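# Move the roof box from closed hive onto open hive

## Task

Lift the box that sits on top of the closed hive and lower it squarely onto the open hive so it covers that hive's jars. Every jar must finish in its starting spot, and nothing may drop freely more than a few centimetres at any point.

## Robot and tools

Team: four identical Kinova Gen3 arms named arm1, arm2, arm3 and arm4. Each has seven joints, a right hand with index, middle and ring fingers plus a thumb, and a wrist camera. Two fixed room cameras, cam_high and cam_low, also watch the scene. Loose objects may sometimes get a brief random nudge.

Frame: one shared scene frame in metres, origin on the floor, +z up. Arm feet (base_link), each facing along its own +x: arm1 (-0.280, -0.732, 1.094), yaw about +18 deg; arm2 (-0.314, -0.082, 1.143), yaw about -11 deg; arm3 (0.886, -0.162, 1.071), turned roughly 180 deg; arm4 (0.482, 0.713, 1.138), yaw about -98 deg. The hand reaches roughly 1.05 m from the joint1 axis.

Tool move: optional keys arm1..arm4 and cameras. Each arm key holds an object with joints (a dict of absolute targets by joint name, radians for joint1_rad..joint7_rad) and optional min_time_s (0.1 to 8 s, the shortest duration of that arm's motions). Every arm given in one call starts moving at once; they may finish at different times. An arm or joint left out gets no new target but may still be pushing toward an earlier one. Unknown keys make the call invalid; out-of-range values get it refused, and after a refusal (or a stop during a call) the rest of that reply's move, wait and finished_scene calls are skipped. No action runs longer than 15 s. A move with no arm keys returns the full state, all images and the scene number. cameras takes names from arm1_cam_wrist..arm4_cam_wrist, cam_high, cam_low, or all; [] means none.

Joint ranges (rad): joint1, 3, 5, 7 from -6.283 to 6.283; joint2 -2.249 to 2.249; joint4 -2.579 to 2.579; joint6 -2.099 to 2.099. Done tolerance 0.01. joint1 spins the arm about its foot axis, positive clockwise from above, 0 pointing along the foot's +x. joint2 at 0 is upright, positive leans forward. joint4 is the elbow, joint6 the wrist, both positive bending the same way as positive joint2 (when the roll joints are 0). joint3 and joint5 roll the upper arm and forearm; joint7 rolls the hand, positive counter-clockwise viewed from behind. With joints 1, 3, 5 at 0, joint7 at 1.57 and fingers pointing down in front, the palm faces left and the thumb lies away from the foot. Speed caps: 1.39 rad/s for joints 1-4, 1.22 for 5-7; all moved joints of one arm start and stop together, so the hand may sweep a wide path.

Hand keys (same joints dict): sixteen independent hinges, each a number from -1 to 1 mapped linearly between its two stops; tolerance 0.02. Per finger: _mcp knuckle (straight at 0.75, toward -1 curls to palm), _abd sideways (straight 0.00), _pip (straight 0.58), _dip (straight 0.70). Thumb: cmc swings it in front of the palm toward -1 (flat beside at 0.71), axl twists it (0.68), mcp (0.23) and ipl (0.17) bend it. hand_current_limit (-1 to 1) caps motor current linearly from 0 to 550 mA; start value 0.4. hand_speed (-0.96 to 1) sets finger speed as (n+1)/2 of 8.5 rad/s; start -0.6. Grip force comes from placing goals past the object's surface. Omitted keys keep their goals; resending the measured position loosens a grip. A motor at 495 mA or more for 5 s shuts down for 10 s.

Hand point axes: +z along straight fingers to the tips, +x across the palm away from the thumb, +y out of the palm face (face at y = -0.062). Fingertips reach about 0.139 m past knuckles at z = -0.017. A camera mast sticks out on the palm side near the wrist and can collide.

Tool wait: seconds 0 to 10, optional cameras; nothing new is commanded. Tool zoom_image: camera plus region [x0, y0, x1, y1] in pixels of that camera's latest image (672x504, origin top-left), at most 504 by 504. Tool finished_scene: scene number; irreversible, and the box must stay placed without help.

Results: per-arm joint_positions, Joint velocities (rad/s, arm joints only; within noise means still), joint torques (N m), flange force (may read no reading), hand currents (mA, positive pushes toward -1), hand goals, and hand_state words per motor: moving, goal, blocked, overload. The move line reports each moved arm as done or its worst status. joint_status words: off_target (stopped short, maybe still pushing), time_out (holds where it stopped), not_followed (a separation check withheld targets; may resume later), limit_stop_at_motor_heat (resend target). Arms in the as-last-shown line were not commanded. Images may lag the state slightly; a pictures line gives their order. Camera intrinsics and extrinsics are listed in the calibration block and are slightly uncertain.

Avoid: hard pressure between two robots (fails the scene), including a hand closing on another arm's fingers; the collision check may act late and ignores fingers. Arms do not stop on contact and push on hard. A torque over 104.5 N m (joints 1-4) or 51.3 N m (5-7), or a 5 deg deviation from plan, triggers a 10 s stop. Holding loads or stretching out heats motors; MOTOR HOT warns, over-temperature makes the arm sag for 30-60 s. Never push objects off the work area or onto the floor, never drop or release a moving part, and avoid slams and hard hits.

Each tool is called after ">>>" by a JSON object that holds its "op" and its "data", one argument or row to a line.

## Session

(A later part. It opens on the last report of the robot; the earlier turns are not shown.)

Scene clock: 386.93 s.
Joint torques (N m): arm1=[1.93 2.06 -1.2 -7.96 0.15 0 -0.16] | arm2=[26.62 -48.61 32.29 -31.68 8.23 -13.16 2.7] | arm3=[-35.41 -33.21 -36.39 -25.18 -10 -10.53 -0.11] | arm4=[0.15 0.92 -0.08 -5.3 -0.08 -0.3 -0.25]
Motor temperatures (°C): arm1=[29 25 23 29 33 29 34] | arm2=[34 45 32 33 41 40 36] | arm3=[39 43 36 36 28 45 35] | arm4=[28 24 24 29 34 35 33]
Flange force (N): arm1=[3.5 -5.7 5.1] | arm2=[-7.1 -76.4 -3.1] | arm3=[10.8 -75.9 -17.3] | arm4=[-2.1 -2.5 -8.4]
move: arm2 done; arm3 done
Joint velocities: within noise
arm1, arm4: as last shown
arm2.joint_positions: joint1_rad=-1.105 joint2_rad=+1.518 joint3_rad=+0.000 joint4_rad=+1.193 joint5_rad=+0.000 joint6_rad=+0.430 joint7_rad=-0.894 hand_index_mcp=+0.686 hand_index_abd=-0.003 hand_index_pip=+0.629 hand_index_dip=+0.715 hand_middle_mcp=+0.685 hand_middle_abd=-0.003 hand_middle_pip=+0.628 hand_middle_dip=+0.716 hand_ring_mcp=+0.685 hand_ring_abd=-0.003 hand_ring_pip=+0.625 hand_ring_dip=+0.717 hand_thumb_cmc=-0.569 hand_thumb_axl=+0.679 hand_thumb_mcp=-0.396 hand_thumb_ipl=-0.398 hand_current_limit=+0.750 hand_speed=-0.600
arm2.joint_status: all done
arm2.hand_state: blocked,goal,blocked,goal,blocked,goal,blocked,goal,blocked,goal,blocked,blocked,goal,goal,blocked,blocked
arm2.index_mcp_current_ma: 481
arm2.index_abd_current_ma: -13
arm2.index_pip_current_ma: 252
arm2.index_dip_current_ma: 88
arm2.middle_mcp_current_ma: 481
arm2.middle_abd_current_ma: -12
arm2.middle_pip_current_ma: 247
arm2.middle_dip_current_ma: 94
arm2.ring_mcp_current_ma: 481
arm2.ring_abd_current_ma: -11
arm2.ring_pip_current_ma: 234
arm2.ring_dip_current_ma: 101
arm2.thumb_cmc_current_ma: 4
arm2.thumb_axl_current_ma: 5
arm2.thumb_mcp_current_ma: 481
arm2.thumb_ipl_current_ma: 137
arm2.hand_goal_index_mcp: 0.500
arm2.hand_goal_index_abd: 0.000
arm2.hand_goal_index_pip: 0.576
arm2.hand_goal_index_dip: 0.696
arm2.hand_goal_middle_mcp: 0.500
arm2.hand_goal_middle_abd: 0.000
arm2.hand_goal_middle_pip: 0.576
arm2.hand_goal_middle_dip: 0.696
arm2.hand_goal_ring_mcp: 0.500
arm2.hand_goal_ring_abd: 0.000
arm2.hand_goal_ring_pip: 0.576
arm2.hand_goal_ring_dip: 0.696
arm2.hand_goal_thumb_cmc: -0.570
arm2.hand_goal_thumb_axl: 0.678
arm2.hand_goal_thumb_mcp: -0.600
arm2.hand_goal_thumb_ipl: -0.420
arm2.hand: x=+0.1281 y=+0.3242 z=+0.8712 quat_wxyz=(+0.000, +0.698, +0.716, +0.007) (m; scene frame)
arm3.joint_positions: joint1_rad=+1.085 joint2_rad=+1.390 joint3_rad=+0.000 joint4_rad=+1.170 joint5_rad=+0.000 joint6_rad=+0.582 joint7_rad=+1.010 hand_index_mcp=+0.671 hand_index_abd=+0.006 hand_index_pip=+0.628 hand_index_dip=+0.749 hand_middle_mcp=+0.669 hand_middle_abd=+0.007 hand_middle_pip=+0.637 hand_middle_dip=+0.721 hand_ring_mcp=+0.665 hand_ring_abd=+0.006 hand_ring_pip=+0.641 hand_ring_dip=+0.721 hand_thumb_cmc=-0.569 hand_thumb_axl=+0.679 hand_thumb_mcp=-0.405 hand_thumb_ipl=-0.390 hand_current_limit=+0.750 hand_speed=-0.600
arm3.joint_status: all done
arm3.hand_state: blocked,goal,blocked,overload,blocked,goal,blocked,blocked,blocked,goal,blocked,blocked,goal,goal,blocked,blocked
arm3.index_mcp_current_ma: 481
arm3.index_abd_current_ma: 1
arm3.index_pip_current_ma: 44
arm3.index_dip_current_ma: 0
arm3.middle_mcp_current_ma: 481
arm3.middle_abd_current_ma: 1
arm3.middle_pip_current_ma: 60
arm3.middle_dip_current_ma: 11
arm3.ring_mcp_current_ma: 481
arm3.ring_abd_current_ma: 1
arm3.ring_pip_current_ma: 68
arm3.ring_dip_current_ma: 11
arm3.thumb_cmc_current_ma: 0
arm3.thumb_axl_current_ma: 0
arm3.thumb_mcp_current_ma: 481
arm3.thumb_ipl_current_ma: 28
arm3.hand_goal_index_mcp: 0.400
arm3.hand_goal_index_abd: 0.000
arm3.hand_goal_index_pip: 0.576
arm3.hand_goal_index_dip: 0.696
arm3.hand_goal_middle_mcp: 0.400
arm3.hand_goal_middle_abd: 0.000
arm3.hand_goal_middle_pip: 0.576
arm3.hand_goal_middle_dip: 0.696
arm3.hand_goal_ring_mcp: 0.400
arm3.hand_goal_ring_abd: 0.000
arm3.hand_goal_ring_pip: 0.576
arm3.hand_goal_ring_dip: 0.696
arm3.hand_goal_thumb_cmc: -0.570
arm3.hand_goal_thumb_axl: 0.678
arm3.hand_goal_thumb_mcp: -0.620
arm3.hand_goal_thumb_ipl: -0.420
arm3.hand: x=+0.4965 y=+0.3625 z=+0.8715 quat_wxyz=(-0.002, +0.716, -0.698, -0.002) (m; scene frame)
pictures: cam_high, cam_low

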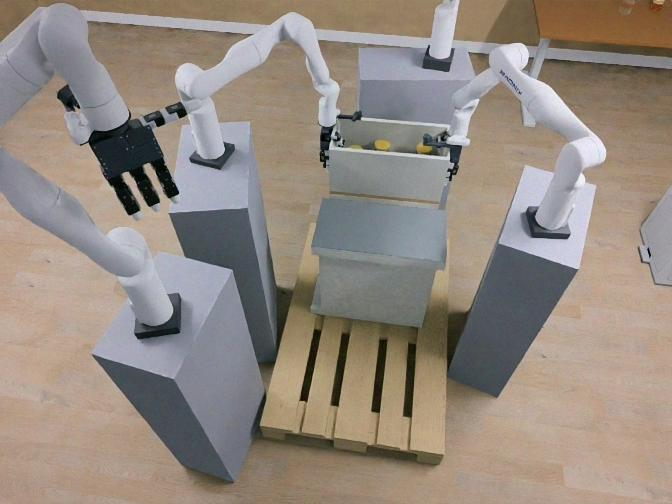

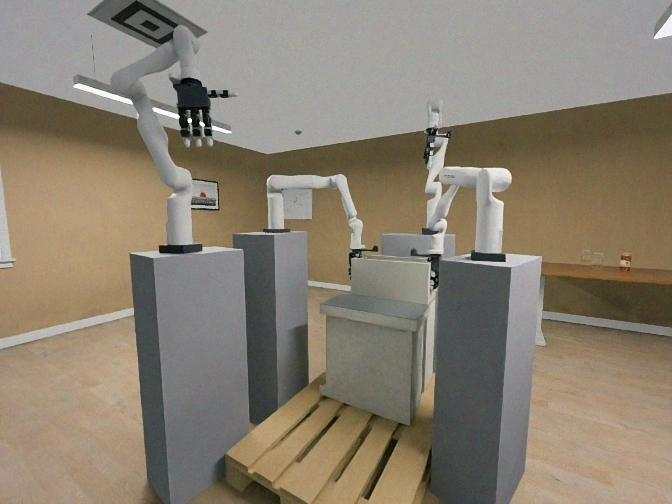

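>>> {"op": "move", "data": {
  "arm2": {"joints":{"joint1_rad":-1.1096,"joint2_rad":1.5164,"joint4_rad":1.2020,"joint6_rad":0.4233,"joint7_rad":-0.8985},"min_time_s":1.2},
  "arm3": {"joints":{"joint1_rad":1.0891,"joint2_rad":1.3874,"joint4_rad":1.1772,"joint6_rad":0.5770,"joint7_rad":1.0140},"min_time_s":1.2}
}}

>>> {"op": "move", "data": {
  "arm2": {"joints":{"hand_index_mcp":0.85,"hand_middle_mcp":0.85,"hand_ring_mcp":0.85,"hand_thumb_mcp":0.0,"hand_thumb_ipl":-0.2}},
  "arm3": {"joints":{"hand_index_mcp":0.85,"hand_middle_mcp":0.85,"hand_ring_mcp":0.85,"hand_thumb_mcp":0.0,"hand_thumb_ipl":-0.2}},
  "cameras": ["cam_high"]
}}

>>> {"op": "zoom_image", "data": {
  "camera": "cam_high",
  "region": [310, 100, 470, 220]
}}

Scene clock: 396.43 s.
Joint torques (N m): arm1=[1.98 2.05 -1.18 -7.93 0.15 0.01 -0.19] | arm2=[10.09 -40.76 14.46 -16.48 3.16 -5.55 0.7] | arm3=[-14.71 -33.6 -16.69 -14.77 -5.01 -4.65 0.6] | arm4=[0.23 0.97 -0.14 -5.32 -0.11 -0.3 -0.27]
Motor temperatures (°C): arm1=[29 25 23 29 33 29 34] | arm2=[34 45 32 33 41 41 36] | arm3=[38 43 36 36 28 45 35] | arm4=[28 24 24 29 34 35 33]
Flange force (N): arm1=[3.4 -5.8 4.9] | arm2=[-3.0 -28.1 12.7] | arm3=[3.5 -30.1 3.2] | arm4=[-1.8 -2.7 -8.3]
move: arm2 done; arm3 done
Joint velocities: within noise
arm1, arm4: as last shown
arm2.joint_positions: joint1_rad=-1.110 joint2_rad=+1.516 joint3_rad=+0.000 joint4_rad=+1.202 joint5_rad=+0.000 joint6_rad=+0.423 joint7_rad=-0.898 hand_index_mcp=+0.686 hand_index_abd=-0.001 hand_index_pip=+0.633 hand_index_dip=+0.718 hand_middle_mcp=+0.685 hand_middle_abd=-0.001 hand_middle_pip=+0.632 hand_middle_dip=+0.719 hand_ring_mcp=+0.685 hand_ring_abd=-0.001 hand_ring_pip=+0.629 hand_ring_dip=+0.720 hand_thumb_cmc=-0.569 hand_thumb_axl=+0.679 hand_thumb_mcp=-0.400 hand_thumb_ipl=-0.395 hand_current_limit=+0.750 hand_speed=-0.600
arm2.joint_status: all done
arm2.hand_state: blocked,goal,blocked,blocked,blocked,goal,blocked,blocked,blocked,goal,blocked,blocked,goal,goal,blocked,blocked
arm2.index_mcp_current_ma: 481
arm2.index_abd_current_ma: -4
arm2.index_pip_current_ma: 273
arm2.index_dip_current_ma: 105
arm2.middle_mcp_current_ma: 481
arm2.middle_abd_current_ma: -4
arm2.middle_pip_current_ma: 269
arm2.middle_dip_current_ma: 109
arm2.ring_mcp_current_ma: 481
arm2.ring_abd_current_ma: -2
arm2.ring_pip_current_ma: 255
arm2.ring_dip_current_ma: 113
arm2.thumb_cmc_current_ma: 4
arm2.thumb_axl_current_ma: 6
arm2.thumb_mcp_current_ma: 481
arm2.thumb_ipl_current_ma: 162
arm2.hand_goal_index_mcp: 0.500
arm2.hand_goal_index_abd: 0.000
arm2.hand_goal_index_pip: 0.576
arm2.hand_goal_index_dip: 0.696
arm2.hand_goal_middle_mcp: 0.500
arm2.hand_goal_middle_abd: 0.000
arm2.hand_goal_middle_pip: 0.576
arm2.hand_goal_middle_dip: 0.696
arm2.hand_goal_ring_mcp: 0.500
arm2.hand_goal_ring_abd: 0.000
arm2.hand_goal_ring_pip: 0.576
arm2.hand_goal_ring_dip: 0.696
arm2.hand_goal_thumb_cmc: -0.570
arm2.hand_goal_thumb_axl: 0.678
arm2.hand_goal_thumb_mcp: -0.600
arm2.hand_goal_thumb_ipl: -0.420
arm2.hand: x=+0.1252 y=+0.3242 z=+0.8712 quat_wxyz=(+0.000, +0.698, +0.716, +0.007) (m; scene frame)
arm3.joint_positions: joint1_rad=+1.089 joint2_rad=+1.387 joint3_rad=+0.000 joint4_rad=+1.177 joint5_rad=+0.000 joint6_rad=+0.577 joint7_rad=+1.014 hand_index_mcp=+0.671 hand_index_abd=+0.005 hand_index_pip=+0.631 hand_index_dip=+0.746 hand_middle_mcp=+0.669 hand_middle_abd=+0.006 hand_middle_pip=+0.637 hand_middle_dip=+0.721 hand_ring_mcp=+0.665 hand_ring_abd=+0.006 hand_ring_pip=+0.641 hand_ring_dip=+0.721 hand_thumb_cmc=-0.569 hand_thumb_axl=+0.679 hand_thumb_mcp=-0.406 hand_thumb_ipl=-0.388 hand_current_limit=+0.750 hand_speed=-0.600
arm3.joint_status: all done
arm3.hand_state: blocked,goal,blocked,overload,blocked,goal,blocked,blocked,blocked,goal,blocked,blocked,goal,goal,blocked,blocked
arm3.index_mcp_current_ma: 481
arm3.index_abd_current_ma: 0
arm3.index_pip_current_ma: 49
arm3.index_dip_current_ma: 0
arm3.middle_mcp_current_ma: 481
arm3.middle_abd_current_ma: 1
arm3.middle_pip_current_ma: 62
arm3.middle_dip_current_ma: 12
arm3.ring_mcp_current_ma: 481
arm3.ring_abd_current_ma: 1
arm3.ring_pip_current_ma: 69
arm3.ring_dip_current_ma: 11
arm3.thumb_cmc_current_ma: 0
arm3.thumb_axl_current_ma: 0
arm3.thumb_mcp_current_ma: 481
arm3.thumb_ipl_current_ma: 31
arm3.hand_goal_index_mcp: 0.400
arm3.hand_goal_index_abd: 0.000
arm3.hand_goal_index_pip: 0.576
arm3.hand_goal_index_dip: 0.696
arm3.hand_goal_middle_mcp: 0.400
arm3.hand_goal_middle_abd: 0.000
arm3.hand_goal_middle_pip: 0.576
arm3.hand_goal_middle_dip: 0.696
arm3.hand_goal_ring_mcp: 0.400
arm3.hand_goal_ring_abd: 0.000
arm3.hand_goal_ring_pip: 0.576
arm3.hand_goal_ring_dip: 0.696
arm3.hand_goal_thumb_cmc: -0.570
arm3.hand_goal_thumb_axl: 0.678
arm3.hand_goal_thumb_mcp: -0.620
arm3.hand_goal_thumb_ipl: -0.420
arm3.hand: x=+0.4994 y=+0.3625 z=+0.8715 quat_wxyz=(-0.002, +0.716, -0.698, -0.002) (m; scene frame)
pictures: none

Scene clock: 397.40 s.
Joint torques (N m): arm1=[2 2.07 -1.18 -7.97 0.15 0.01 -0.19] | arm2=[9.13 -37.94 12.59 -15.99 3.15 -4.87 1.4] | arm3=[-16.55 -33.78 -14.55 -13.63 -2.64 -3.26 1.74] | arm4=[0.21 1.01 -0.11 -5.33 -0.06 -0.33 -0.27]
Motor temperatures (°C): arm1=[29 25 23 29 33 29 34] | arm2=[34 45 32 33 41 41 36] | arm3=[38 43 36 36 28 45 35] | arm4=[28 24 24 29 34 35 33]
Flange force (N): arm1=[3.5 -5.8 5.1] | arm2=[-5.6 -29.7 7.3] | arm3=[2.0 -30.6 6.2] | arm4=[-1.8 -2.5 -8.3]
move: arm2 done; arm3 done
Joint velocities: within noise
arm1, arm4: as last shown
arm2.joint_positions: joint1_rad=-1.110 joint2_rad=+1.516 joint3_rad=+0.000 joint4_rad=+1.202 joint5_rad=+0.000 joint6_rad=+0.423 joint7_rad=-0.899 hand_index_mcp=+0.844 hand_index_abd=-0.001 hand_index_pip=+0.579 hand_index_dip=+0.699 hand_middle_mcp=+0.844 hand_middle_abd=-0.001 hand_middle_pip=+0.578 hand_middle_dip=+0.699 hand_ring_mcp=+0.844 hand_ring_abd=+0.000 hand_ring_pip=+0.578 hand_ring_dip=+0.699 hand_thumb_cmc=-0.569 hand_thumb_axl=+0.679 hand_thumb_mcp=-0.009 hand_thumb_ipl=-0.203 hand_current_limit=+0.750 hand_speed=-0.600
arm2.joint_status: all done
arm2.hand_state: goal,goal,goal,goal,goal,goal,goal,goal,goal,goal,goal,goal,goal,goal,goal,goal
arm2.index_mcp_current_ma: -28
arm2.index_abd_current_ma: -3
arm2.index_pip_current_ma: 11
arm2.index_dip_current_ma: 14
arm2.middle_mcp_current_ma: -27
arm2.middle_abd_current_ma: -3
arm2.middle_pip_current_ma: 11
arm2.middle_dip_current_ma: 14
arm2.ring_mcp_current_ma: -27
arm2.ring_abd_current_ma: -2
arm2.ring_pip_current_ma: 10
arm2.ring_dip_current_ma: 13
arm2.thumb_cmc_current_ma: 4
arm2.thumb_axl_current_ma: 6
arm2.thumb_mcp_current_ma: -52
arm2.thumb_ipl_current_ma: -19
arm2.hand_goal_index_mcp: 0.850
arm2.hand_goal_index_abd: 0.000
arm2.hand_goal_index_pip: 0.576
arm2.hand_goal_index_dip: 0.696
arm2.hand_goal_middle_mcp: 0.850
arm2.hand_goal_middle_abd: 0.000
arm2.hand_goal_middle_pip: 0.576
arm2.hand_goal_middle_dip: 0.696
arm2.hand_goal_ring_mcp: 0.850
arm2.hand_goal_ring_abd: 0.000
arm2.hand_goal_ring_pip: 0.576
arm2.hand_goal_ring_dip: 0.696
arm2.hand_goal_thumb_cmc: -0.570
arm2.hand_goal_thumb_axl: 0.678
arm2.hand_goal_thumb_mcp: 0.000
arm2.hand_goal_thumb_ipl: -0.200
arm2.hand: x=+0.1251 y=+0.3242 z=+0.8712 quat_wxyz=(+0.000, +0.698, +0.716, +0.007) (m; scene frame)
arm3.joint_positions: joint1_rad=+1.089 joint2_rad=+1.387 joint3_rad=+0.000 joint4_rad=+1.177 joint5_rad=+0.000 joint6_rad=+0.577 joint7_rad=+1.014 hand_index_mcp=+0.843 hand_index_abd=+0.003 hand_index_pip=+0.578 hand_index_dip=+0.747 hand_middle_mcp=+0.844 hand_middle_abd=+0.003 hand_middle_pip=+0.578 hand_middle_dip=+0.698 hand_ring_mcp=+0.844 hand_ring_abd=+0.003 hand_ring_pip=+0.578 hand_ring_dip=+0.698 hand_thumb_cmc=-0.569 hand_thumb_axl=+0.679 hand_thumb_mcp=-0.008 hand_thumb_ipl=-0.202 hand_current_limit=+0.750 hand_speed=-0.600
arm3.joint_status: all done
arm3.hand_state: goal,goal,goal,overload,goal,goal,goal,goal,goal,goal,goal,goal,goal,goal,goal,goal
arm3.index_mcp_current_ma: -1
arm3.index_abd_current_ma: 0
arm3.index_pip_current_ma: 0
arm3.index_dip_current_ma: 0
arm3.middle_mcp_current_ma: -1
arm3.middle_abd_current_ma: 0
arm3.middle_pip_current_ma: 0
arm3.middle_dip_current_ma: 0
arm3.ring_mcp_current_ma: -1
arm3.ring_abd_current_ma: 0
arm3.ring_pip_current_ma: 0
arm3.ring_dip_current_ma: 0
arm3.thumb_cmc_current_ma: 0
arm3.thumb_axl_current_ma: 0
arm3.thumb_mcp_current_ma: -2
arm3.thumb_ipl_current_ma: 0
arm3.hand_goal_index_mcp: 0.850
arm3.hand_goal_index_abd: 0.000
arm3.hand_goal_index_pip: 0.576
arm3.hand_goal_index_dip: 0.696
arm3.hand_goal_middle_mcp: 0.850
arm3.hand_goal_middle_abd: 0.000
arm3.hand_goal_middle_pip: 0.576
arm3.hand_goal_middle_dip: 0.696
arm3.hand_goal_ring_mcp: 0.850
arm3.hand_goal_ring_abd: 0.000
arm3.hand_goal_ring_pip: 0.576
arm3.hand_goal_ring_dip: 0.696
arm3.hand_goal_thumb_cmc: -0.570
arm3.hand_goal_thumb_axl: 0.678
arm3.hand_goal_thumb_mcp: 0.000
arm3.hand_goal_thumb_ipl: -0.200
arm3.hand: x=+0.4995 y=+0.3626 z=+0.8715 quat_wxyz=(-0.002, +0.716, -0.698, -0.002) (m; scene frame)
pictures: cam_high

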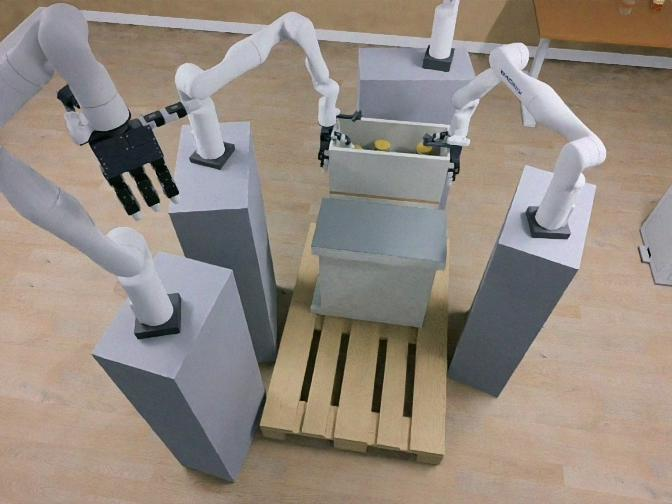

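Scaled by 3.150 from the camera's 672x504 image, which has a finer 960x720 frame.

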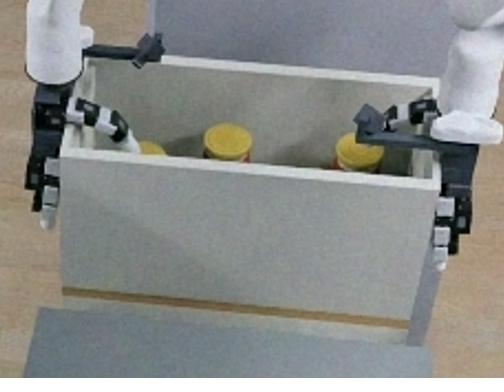

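>>> {"op": "move", "data": {
  "arm2": {"joints":{"joint1_rad":-1.1225,"joint2_rad":1.5101,"joint4_rad":1.2280,"joint6_rad":0.4035,"joint7_rad":-0.9114},"min_time_s":1.0},
  "arm3": {"joints":{"joint1_rad":1.1020,"joint2_rad":1.3808,"joint4_rad":1.1996,"joint6_rad":0.5611,"joint7_rad":1.0269},"min_time_s":1.0}
}}

>>> {"op": "move", "data": {
  "arm2": {"joints":{"joint1_rad":-1.1228,"joint2_rad":1.3317,"joint4_rad":1.3627,"joint6_rad":0.4472,"joint7_rad":-0.9117},"min_time_s":1.6},
  "arm3": {"joints":{"joint1_rad":1.1025,"joint2_rad":1.2158,"joint4_rad":1.2905,"joint6_rad":0.6353,"joint7_rad":1.0274},"min_time_s":1.6}
}}

>>> {"op": "move", "data": {
  "arm2": {"joints":{"joint1_rad":-1.1227,"joint2_rad":1.1627,"joint4_rad":1.4462,"joint6_rad":0.5327,"joint7_rad":-0.9116},"min_time_s":1.4},
  "arm3": {"joints":{"joint1_rad":1.1028,"joint2_rad":1.0648,"joint4_rad":1.3304,"joint6_rad":0.7464,"joint7_rad":1.0277},"min_time_s":1.4},
  "cameras": ["cam_high","cam_low"]
}}

>>> {"op": "zoom_image", "data": {
  "camera": "cam_high",
  "region": [310, 100, 470, 220]
}}

>>> {"op": "zoom_image", "data": {
  "camera": "cam_low",
  "region": [330, 230, 470, 340]
}}

Scene clock: 412.03 s.
Joint torques (N m): arm1=[1.94 2.09 -1.22 -7.98 0.17 0 -0.18] | arm2=[0.27 -21.91 1.53 -3.86 -0.32 0.2 -0.12] | arm3=[0.17 -22.31 0.35 -5.09 -0.49 0.02 0.14] | arm4=[0.15 0.92 -0.15 -5.31 -0.08 -0.26 -0.26]
Motor temperatures (°C): arm1=[29 25 23 29 33 29 34] | arm2=[33 45 32 32 41 40 36] | arm3=[38 43 35 35 28 45 35] | arm4=[28 24 24 29 34 35 33]
Flange force (N): arm1=[3.6 -5.8 5.2] | arm2=[-2.6 -2.1 -3.0] | arm3=[3.8 -2.2 -3.3] | arm4=[-2.0 -2.7 -8.3]
move: arm2 done; arm3 done
Joint velocities: within noise
arm1, arm4: as last shown
arm2.joint_positions: joint1_rad=-1.123 joint2_rad=+1.510 joint3_rad=+0.000 joint4_rad=+1.228 joint5_rad=+0.000 joint6_rad=+0.404 joint7_rad=-0.911 hand_index_mcp=+0.844 hand_index_abd=-0.001 hand_index_pip=+0.578 hand_index_dip=+0.699 hand_middle_mcp=+0.844 hand_middle_abd=-0.001 hand_middle_pip=+0.578 hand_middle_dip=+0.699 hand_ring_mcp=+0.844 hand_ring_abd=+0.000 hand_ring_pip=+0.578 hand_ring_dip=+0.699 hand_thumb_cmc=-0.569 hand_thumb_axl=+0.679 hand_thumb_mcp=-0.009 hand_thumb_ipl=-0.203 hand_current_limit=+0.750 hand_speed=-0.600
arm2.joint_status: all done
arm2.hand_state: goal,goal,goal,goal,goal,goal,goal,goal,goal,goal,goal,goal,goal,goal,goal,goal
arm2.index_mcp_current_ma: -28
arm2.index_abd_current_ma: -3
arm2.index_pip_current_ma: 11
arm2.index_dip_current_ma: 14
arm2.middle_mcp_current_ma: -27
arm2.middle_abd_current_ma: -3
arm2.middle_pip_current_ma: 10
arm2.middle_dip_current_ma: 13
arm2.ring_mcp_current_ma: -27
arm2.ring_abd_current_ma: -2
arm2.ring_pip_current_ma: 10
arm2.ring_dip_current_ma: 13
arm2.thumb_cmc_current_ma: 4
arm2.thumb_axl_current_ma: 6
arm2.thumb_mcp_current_ma: -52
arm2.thumb_ipl_current_ma: -19
arm2.hand_goal_index_mcp: 0.850
arm2.hand_goal_index_abd: 0.000
arm2.hand_goal_index_pip: 0.576
arm2.hand_goal_index_dip: 0.696
arm2.hand_goal_middle_mcp: 0.850
arm2.hand_goal_middle_abd: 0.000
arm2.hand_goal_middle_pip: 0.576
arm2.hand_goal_middle_dip: 0.696
arm2.hand_goal_ring_mcp: 0.850
arm2.hand_goal_ring_abd: 0.000
arm2.hand_goal_ring_pip: 0.576
arm2.hand_goal_ring_dip: 0.696
arm2.hand_goal_thumb_cmc: -0.570
arm2.hand_goal_thumb_axl: 0.678
arm2.hand_goal_thumb_mcp: 0.000
arm2.hand_goal_thumb_ipl: -0.200
arm2.hand: x=+0.1162 y=+0.3240 z=+0.8712 quat_wxyz=(+0.000, +0.698, +0.716, +0.007) (m; scene frame)
arm3.joint_positions: joint1_rad=+1.102 joint2_rad=+1.381 joint3_rad=+0.000 joint4_rad=+1.200 joint5_rad=+0.000 joint6_rad=+0.561 joint7_rad=+1.027 hand_index_mcp=+0.843 hand_index_abd=+0.003 hand_index_pip=+0.578 hand_index_dip=+0.747 hand_middle_mcp=+0.844 hand_middle_abd=+0.003 hand_middle_pip=+0.578 hand_middle_dip=+0.698 hand_ring_mcp=+0.844 hand_ring_abd=+0.003 hand_ring_pip=+0.578 hand_ring_dip=+0.698 hand_thumb_cmc=-0.569 hand_thumb_axl=+0.679 hand_thumb_mcp=-0.008 hand_thumb_ipl=-0.202 hand_current_limit=+0.750 hand_speed=-0.600
arm3.joint_status: all done
arm3.hand_state: goal,goal,goal,overload,goal,goal,goal,goal,goal,goal,goal,goal,goal,goal,goal,goal
arm3.index_mcp_current_ma: -1
arm3.index_abd_current_ma: 0
arm3.index_pip_current_ma: 0
arm3.index_dip_current_ma: 0
arm3.middle_mcp_current_ma: -1
arm3.middle_abd_current_ma: 0
arm3.middle_pip_current_ma: 0
arm3.middle_dip_current_ma: 0
arm3.ring_mcp_current_ma: -1
arm3.ring_abd_current_ma: 0
arm3.ring_pip_current_ma: 0
arm3.ring_dip_current_ma: 0
arm3.thumb_cmc_current_ma: 0
arm3.thumb_axl_current_ma: 0
arm3.thumb_mcp_current_ma: -2
arm3.thumb_ipl_current_ma: 0
arm3.hand_goal_index_mcp: 0.850
arm3.hand_goal_index_abd: 0.000
arm3.hand_goal_index_pip: 0.576
arm3.hand_goal_index_dip: 0.696
arm3.hand_goal_middle_mcp: 0.850
arm3.hand_goal_middle_abd: 0.000
arm3.hand_goal_middle_pip: 0.576
arm3.hand_goal_middle_dip: 0.696
arm3.hand_goal_ring_mcp: 0.850
arm3.hand_goal_ring_abd: 0.000
arm3.hand_goal_ring_pip: 0.576
arm3.hand_goal_ring_dip: 0.696
arm3.hand_goal_thumb_cmc: -0.570
arm3.hand_goal_thumb_axl: 0.678
arm3.hand_goal_thumb_mcp: 0.000
arm3.hand_goal_thumb_ipl: -0.200
arm3.hand: x=+0.5085 y=+0.3624 z=+0.8715 quat_wxyz=(-0.002, +0.716, -0.698, -0.002) (m; scene frame)
pictures: none

Scene clock: 413.93 s.
Joint torques (N m): arm1=[1.96 2.07 -1.23 -7.94 0.18 0 -0.18] | arm2=[0.22 -21.64 1.5 -4.16 -0.34 0.23 -0.12] | arm3=[0.16 -21.95 0.29 -5.65 -0.52 0.03 0.2] | arm4=[0.19 1.07 -0.12 -5.36 -0.09 -0.32 -0.3]
Motor temperatures (°C): arm1=[29 25 23 29 33 29 34] | arm2=[33 45 31 32 41 40 36] | arm3=[38 43 35 35 28 45 35] | arm4=[28 24 24 29 34 35 33]
Flange force (N): arm1=[3.5 -5.9 5.0] | arm2=[-2.6 -1.9 -2.4] | arm3=[4.2 -2.3 -2.7] | arm4=[-1.6 -2.6 -8.1]
move: arm2 done; arm3 done
Joint velocities: within noise
arm1.joint_positions: joint1_rad=-0.038 joint2_rad=-0.467 joint3_rad=-0.093 joint4_rad=+1.472 joint5_rad=+0.007 joint6_rad=+2.044 joint7_rad=+1.797 hand_index_mcp=+0.753 hand_index_abd=+0.000 hand_index_pip=+0.577 hand_index_dip=+0.696 hand_middle_mcp=+0.753 hand_middle_abd=+0.000 hand_middle_pip=+0.577 hand_middle_dip=+0.696 hand_ring_mcp=+0.753 hand_ring_abd=+0.000 hand_ring_pip=+0.577 hand_ring_dip=+0.696 hand_thumb_cmc=+0.714 hand_thumb_axl=+0.677 hand_thumb_mcp=+0.224 hand_thumb_ipl=+0.168 hand_current_limit=+0.400 hand_speed=-0.600
arm1.joint_status: not commanded
arm1.hand_state: goal,goal,goal,goal,goal,goal,goal,goal,goal,goal,goal,goal,goal,goal,goal,goal
arm1.index_mcp_current_ma: 0
arm1.index_abd_current_ma: 0
arm1.index_pip_current_ma: 0
arm1.index_dip_current_ma: 0
arm1.middle_mcp_current_ma: 0
arm1.middle_abd_current_ma: 0
arm1.middle_pip_current_ma: 0
arm1.middle_dip_current_ma: 0
arm1.ring_mcp_current_ma: 0
arm1.ring_abd_current_ma: 0
arm1.ring_pip_current_ma: 0
arm1.ring_dip_current_ma: 0
arm1.thumb_cmc_current_ma: 0
arm1.thumb_axl_current_ma: 0
arm1.thumb_mcp_current_ma: 0
arm1.thumb_ipl_current_ma: 0
arm1.hand_goal_index_mcp: 0.754
arm1.hand_goal_index_abd: 0.000
arm1.hand_goal_index_pip: 0.576
arm1.hand_goal_index_dip: 0.696
arm1.hand_goal_middle_mcp: 0.754
arm1.hand_goal_middle_abd: 0.000
arm1.hand_goal_middle_pip: 0.576
arm1.hand_goal_middle_dip: 0.696
arm1.hand_goal_ring_mcp: 0.754
arm1.hand_goal_ring_abd: 0.000
arm1.hand_goal_ring_pip: 0.576
arm1.hand_goal_ring_dip: 0.696
arm1.hand_goal_thumb_cmc: 0.714
arm1.hand_goal_thumb_axl: 0.678
arm1.hand_goal_thumb_mcp: 0.226
arm1.hand_goal_thumb_ipl: 0.168
arm1.hand: x=-0.2149 y=-0.6209 z=+1.6195 quat_wxyz=(+0.049, -0.327, +0.943, -0.020) (m; scene frame)
arm2.joint_positions: joint1_rad=-1.123 joint2_rad=+1.332 joint3_rad=+0.000 joint4_rad=+1.363 joint5_rad=+0.000 joint6_rad=+0.447 joint7_rad=-0.912 hand_index_mcp=+0.844 hand_index_abd=-0.001 hand_index_pip=+0.578 hand_index_dip=+0.699 hand_middle_mcp=+0.844 hand_middle_abd=-0.001 hand_middle_pip=+0.578 hand_middle_dip=+0.699 hand_ring_mcp=+0.844 hand_ring_abd=+0.000 hand_ring_pip=+0.578 hand_ring_dip=+0.699 hand_thumb_cmc=-0.569 hand_thumb_axl=+0.679 hand_thumb_mcp=-0.009 hand_thumb_ipl=-0.203 hand_current_limit=+0.750 hand_speed=-0.600
arm2.joint_status: all done
arm2.hand_state: goal,goal,goal,goal,goal,goal,goal,goal,goal,goal,goal,goal,goal,goal,goal,goal
arm2.index_mcp_current_ma: -28
arm2.index_abd_current_ma: -3
arm2.index_pip_current_ma: 11
arm2.index_dip_current_ma: 14
arm2.middle_mcp_current_ma: -27
arm2.middle_abd_current_ma: -3
arm2.middle_pip_current_ma: 10
arm2.middle_dip_current_ma: 13
arm2.ring_mcp_current_ma: -27
arm2.ring_abd_current_ma: -2
arm2.ring_pip_current_ma: 10
arm2.ring_dip_current_ma: 13
arm2.thumb_cmc_current_ma: 4
arm2.thumb_axl_current_ma: 6
arm2.thumb_mcp_current_ma: -52
arm2.thumb_ipl_current_ma: -19
arm2.hand_goal_index_mcp: 0.850
arm2.hand_goal_index_abd: 0.000
arm2.hand_goal_index_pip: 0.576
arm2.hand_goal_index_dip: 0.696
arm2.hand_goal_middle_mcp: 0.850
arm2.hand_goal_middle_abd: 0.000
arm2.hand_goal_middle_pip: 0.576
arm2.hand_goal_middle_dip: 0.696
arm2.hand_goal_ring_mcp: 0.850
arm2.hand_goal_ring_abd: 0.000
arm2.hand_goal_ring_pip: 0.576
arm2.hand_goal_ring_dip: 0.696
arm2.hand_goal_thumb_cmc: -0.570
arm2.hand_goal_thumb_axl: 0.678
arm2.hand_goal_thumb_mcp: 0.000
arm2.hand_goal_thumb_ipl: -0.200
arm2.hand: x=+0.1161 y=+0.3243 z=+0.9510 quat_wxyz=(+0.000, +0.698, +0.716, +0.007) (m; scene frame)
arm3.joint_positions: joint1_rad=+1.102 joint2_rad=+1.216 joint3_rad=+0.000 joint4_rad=+1.291 joint5_rad=+0.000 joint6_rad=+0.635 joint7_rad=+1.027 hand_index_mcp=+0.843 hand_index_abd=+0.003 hand_index_pip=+0.578 hand_index_dip=+0.747 hand_middle_mcp=+0.844 hand_middle_abd=+0.003 hand_middle_pip=+0.578 hand_middle_dip=+0.698 hand_ring_mcp=+0.844 hand_ring_abd=+0.003 hand_ring_pip=+0.578 hand_ring_dip=+0.698 hand_thumb_cmc=-0.569 hand_thumb_axl=+0.679 hand_thumb_mcp=-0.008 hand_thumb_ipl=-0.202 hand_current_limit=+0.750 hand_speed=-0.600
arm3.joint_status: all done
arm3.hand_state: goal,goal,goal,overload,goal,goal,goal,goal,goal,goal,goal,goal,goal,goal,goal,goal
arm3.index_mcp_current_ma: -1
arm3.index_abd_current_ma: 0
arm3.index_pip_current_ma: 0
arm3.index_dip_current_ma: 0
arm3.middle_mcp_current_ma: -1
arm3.middle_abd_current_ma: 0
arm3.middle_pip_current_ma: 0
arm3.middle_dip_current_ma: 0
arm3.ring_mcp_current_ma: -1
arm3.ring_abd_current_ma: 0
arm3.ring_pip_current_ma: 0
arm3.ring_dip_current_ma: 0
arm3.thumb_cmc_current_ma: 0
arm3.thumb_axl_current_ma: 0
arm3.thumb_mcp_current_ma: -2
arm3.thumb_ipl_current_ma: 0
arm3.hand_goal_index_mcp: 0.850
arm3.hand_goal_index_abd: 0.000
arm3.hand_goal_index_pip: 0.576
arm3.hand_goal_index_dip: 0.696
arm3.hand_goal_middle_mcp: 0.850
arm3.hand_goal_middle_abd: 0.000
arm3.hand_goal_middle_pip: 0.576
arm3.hand_goal_middle_dip: 0.696
arm3.hand_goal_ring_mcp: 0.850
arm3.hand_goal_ring_abd: 0.000
arm3.hand_goal_ring_pip: 0.576
arm3.hand_goal_ring_dip: 0.696
arm3.hand_goal_thumb_cmc: -0.570
arm3.hand_goal_thumb_axl: 0.678
arm3.hand_goal_thumb_mcp: 0.000
arm3.hand_goal_thumb_ipl: -0.200
arm3.hand: x=+0.5085 y=+0.3625 z=+0.9514 quat_wxyz=(-0.002, +0.716, -0.698, -0.002) (m; scene frame)
arm4.joint_positions: joint1_rad=-0.061 joint2_rad=-0.451 joint3_rad=-0.109 joint4_rad=+1.456 joint5_rad=+0.005 joint6_rad=+1.995 joint7_rad=+1.873 hand_index_mcp=+0.753 hand_index_abd=+0.000 hand_index_pip=+0.577 hand_index_dip=+0.696 hand_middle_mcp=+0.753 hand_middle_abd=+0.000 hand_middle_pip=+0.577 hand_middle_dip=+0.696 hand_ring_mcp=+0.753 hand_ring_abd=+0.000 hand_ring_pip=+0.577 hand_ring_dip=+0.696 hand_thumb_cmc=+0.714 hand_thumb_axl=+0.677 hand_thumb_mcp=+0.224 hand_thumb_ipl=+0.168 hand_current_limit=+0.400 hand_speed=-0.600
arm4.joint_status: not commanded
arm4.hand_state: goal,goal,goal,goal,goal,goal,goal,goal,goal,goal,goal,goal,goal,goal,goal,goal
arm4.index_mcp_current_ma: -1
arm4.index_abd_current_ma: 0
arm4.index_pip_current_ma: 1
arm4.index_dip_current_ma: 0
arm4.middle_mcp_current_ma: -1
arm4.middle_abd_current_ma: 0
arm4.middle_pip_current_ma: 1
arm4.middle_dip_current_ma: 0
arm4.ring_mcp_current_ma: -1
arm4.ring_abd_current_ma: 0
arm4.ring_pip_current_ma: 1
arm4.ring_dip_current_ma: 0
arm4.thumb_cmc_current_ma: 0
arm4.thumb_axl_current_ma: -1
arm4.thumb_mcp_current_ma: -5
arm4.thumb_ipl_current_ma: 0
arm4.hand_goal_index_mcp: 0.754
arm4.hand_goal_index_abd: 0.000
arm4.hand_goal_index_pip: 0.576
arm4.hand_goal_index_dip: 0.696
arm4.hand_goal_middle_mcp: 0.754
arm4.hand_goal_middle_abd: 0.000
arm4.hand_goal_middle_pip: 0.576
arm4.hand_goal_middle_dip: 0.696
arm4.hand_goal_ring_mcp: 0.754
arm4.hand_goal_ring_abd: 0.000
arm4.hand_goal_ring_pip: 0.576
arm4.hand_goal_ring_dip: 0.696
arm4.hand_goal_thumb_cmc: 0.714
arm4.hand_goal_thumb_axl: 0.678
arm4.hand_goal_thumb_mcp: 0.226
arm4.hand_goal_thumb_ipl: 0.168
arm4.hand: x=+0.5536 y=+0.5979 z=+1.6681 quat_wxyz=(+0.027, +0.580, +0.811, -0.071) (m; scene frame)
pictures: none

Scene clock: 415.63 s.
Joint torques (N m): arm1=[1.95 2.05 -1.2 -7.93 0.18 0 -0.18] | arm2=[0.23 -21.16 1.48 -4.79 -0.33 0.21 -0.12] | arm3=[0.19 -21.48 0.26 -6.36 -0.49 0.02 0.19] | arm4=[0.23 0.98 -0.11 -5.39 -0.08 -0.29 -0.26]
Motor temperatures (°C): arm1=[29 25 23 29 33 29 34] | arm2=[33 44 31 32 41 39 36] | arm3=[38 43 35 35 28 45 35] | arm4=[28 24 24 29 34 35 33]
Flange force (N): arm1=[3.5 -5.8 4.9] | arm2=[-2.6 -2.0 -2.0] | arm3=[4.2 -2.2 -1.9] | arm4=[-1.8 -2.5 -8.0]
move: arm2 done; arm3 done
Joint velocities: within noise
arm1, arm4: as last shown
arm2.joint_positions: joint1_rad=-1.123 joint2_rad=+1.163 joint3_rad=+0.000 joint4_rad=+1.446 joint5_rad=+0.000 joint6_rad=+0.533 joint7_rad=-0.912 hand_index_mcp=+0.844 hand_index_abd=-0.001 hand_index_pip=+0.578 hand_index_dip=+0.699 hand_middle_mcp=+0.844 hand_middle_abd=-0.001 hand_middle_pip=+0.578 hand_middle_dip=+0.699 hand_ring_mcp=+0.844 hand_ring_abd=+0.000 hand_ring_pip=+0.578 hand_ring_dip=+0.699 hand_thumb_cmc=-0.569 hand_thumb_axl=+0.679 hand_thumb_mcp=-0.009 hand_thumb_ipl=-0.203 hand_current_limit=+0.750 hand_speed=-0.600
arm2.joint_status: all done
arm2.hand_state: goal,goal,goal,goal,goal,goal,goal,goal,goal,goal,goal,goal,goal,goal,goal,goal
arm2.index_mcp_current_ma: -28
arm2.index_abd_current_ma: -3
arm2.index_pip_current_ma: 11
arm2.index_dip_current_ma: 14
arm2.middle_mcp_current_ma: -27
arm2.middle_abd_current_ma: -3
arm2.middle_pip_current_ma: 10
arm2.middle_dip_current_ma: 13
arm2.ring_mcp_current_ma: -27
arm2.ring_abd_current_ma: -2
arm2.ring_pip_current_ma: 10
arm2.ring_dip_current_ma: 13
arm2.thumb_cmc_current_ma: 4
arm2.thumb_axl_current_ma: 6
arm2.thumb_mcp_current_ma: -52
arm2.thumb_ipl_current_ma: -19
arm2.hand_goal_index_mcp: 0.850
arm2.hand_goal_index_abd: 0.000
arm2.hand_goal_index_pip: 0.576
arm2.hand_goal_index_dip: 0.696
arm2.hand_goal_middle_mcp: 0.850
arm2.hand_goal_middle_abd: 0.000
arm2.hand_goal_middle_pip: 0.576
arm2.hand_goal_middle_dip: 0.696
arm2.hand_goal_ring_mcp: 0.850
arm2.hand_goal_ring_abd: 0.000
arm2.hand_goal_ring_pip: 0.576
arm2.hand_goal_ring_dip: 0.696
arm2.hand_goal_thumb_cmc: -0.570
arm2.hand_goal_thumb_axl: 0.678
arm2.hand_goal_thumb_mcp: 0.000
arm2.hand_goal_thumb_ipl: -0.200
arm2.hand: x=+0.1160 y=+0.3243 z=+1.0310 quat_wxyz=(+0.000, +0.698, +0.716, +0.007) (m; scene frame)
arm3.joint_positions: joint1_rad=+1.103 joint2_rad=+1.065 joint3_rad=+0.000 joint4_rad=+1.330 joint5_rad=+0.000 joint6_rad=+0.746 joint7_rad=+1.028 hand_index_mcp=+0.843 hand_index_abd=+0.003 hand_index_pip=+0.578 hand_index_dip=+0.747 hand_middle_mcp=+0.844 hand_middle_abd=+0.003 hand_middle_pip=+0.578 hand_middle_dip=+0.698 hand_ring_mcp=+0.844 hand_ring_abd=+0.003 hand_ring_pip=+0.578 hand_ring_dip=+0.698 hand_thumb_cmc=-0.569 hand_thumb_axl=+0.679 hand_thumb_mcp=-0.008 hand_thumb_ipl=-0.202 hand_current_limit=+0.750 hand_speed=-0.600
arm3.joint_status: all done
arm3.hand_state: goal,goal,goal,overload,goal,goal,goal,goal,goal,goal,goal,goal,goal,goal,goal,goal
arm3.index_mcp_current_ma: -1
arm3.index_abd_current_ma: 0
arm3.index_pip_current_ma: 0
arm3.index_dip_current_ma: 0
arm3.middle_mcp_current_ma: -1
arm3.middle_abd_current_ma: 0
arm3.middle_pip_current_ma: 0
arm3.middle_dip_current_ma: 0
arm3.ring_mcp_current_ma: -1
arm3.ring_abd_current_ma: 0
arm3.ring_pip_current_ma: 0
arm3.ring_dip_current_ma: 0
arm3.thumb_cmc_current_ma: 0
arm3.thumb_axl_current_ma: 0
arm3.thumb_mcp_current_ma: -2
arm3.thumb_ipl_current_ma: 0
arm3.hand_goal_index_mcp: 0.850
arm3.hand_goal_index_abd: 0.000
arm3.hand_goal_index_pip: 0.576
arm3.hand_goal_index_dip: 0.696
arm3.hand_goal_middle_mcp: 0.850
arm3.hand_goal_middle_abd: 0.000
arm3.hand_goal_middle_pip: 0.576
arm3.hand_goal_middle_dip: 0.696
arm3.hand_goal_ring_mcp: 0.850
arm3.hand_goal_ring_abd: 0.000
arm3.hand_goal_ring_pip: 0.576
arm3.hand_goal_ring_dip: 0.696
arm3.hand_goal_thumb_cmc: -0.570
arm3.hand_goal_thumb_axl: 0.678
arm3.hand_goal_thumb_mcp: 0.000
arm3.hand_goal_thumb_ipl: -0.200
arm3.hand: x=+0.5085 y=+0.3624 z=+1.0314 quat_wxyz=(-0.002, +0.716, -0.698, -0.002) (m; scene frame)
pictures: cam_high, cam_low

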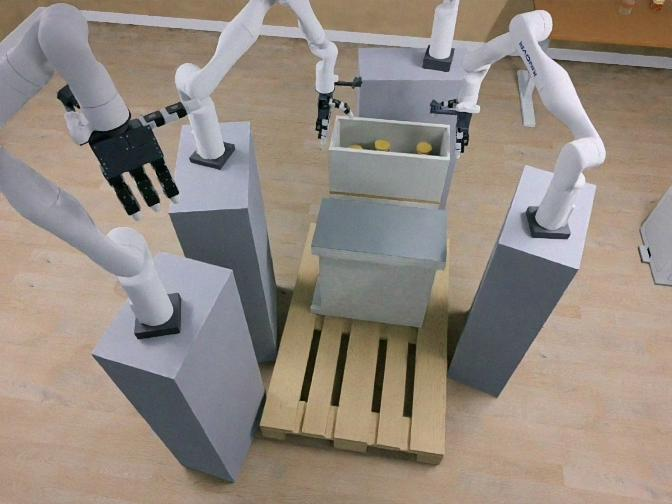

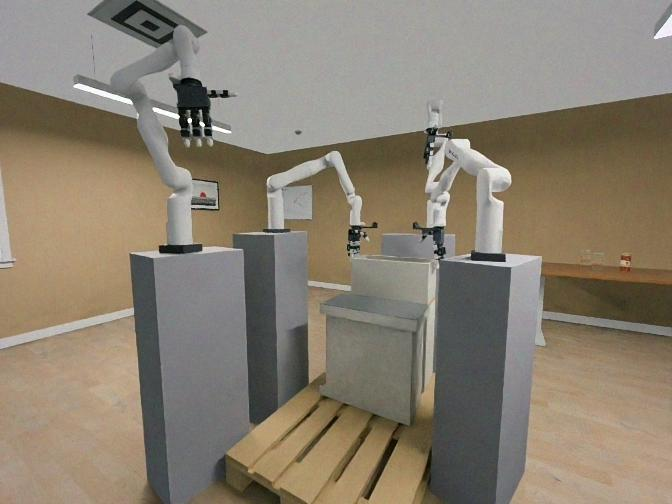

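Scaled by 3.150 from the camera's 672x504 image, which has a finer 960x720 frame.

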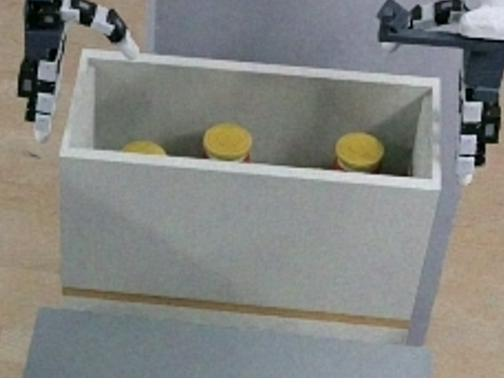

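Scaled by 3.600 from the camera's 672x504 image, which has a finer 960x720 frame.

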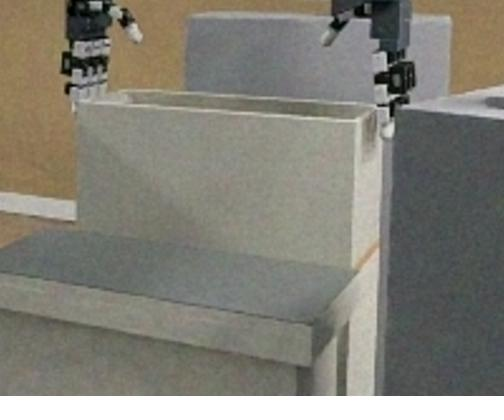

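>>> {"op": "finished_scene", "data": {
  "scene": 3
}}

The scene is finished: the task was done.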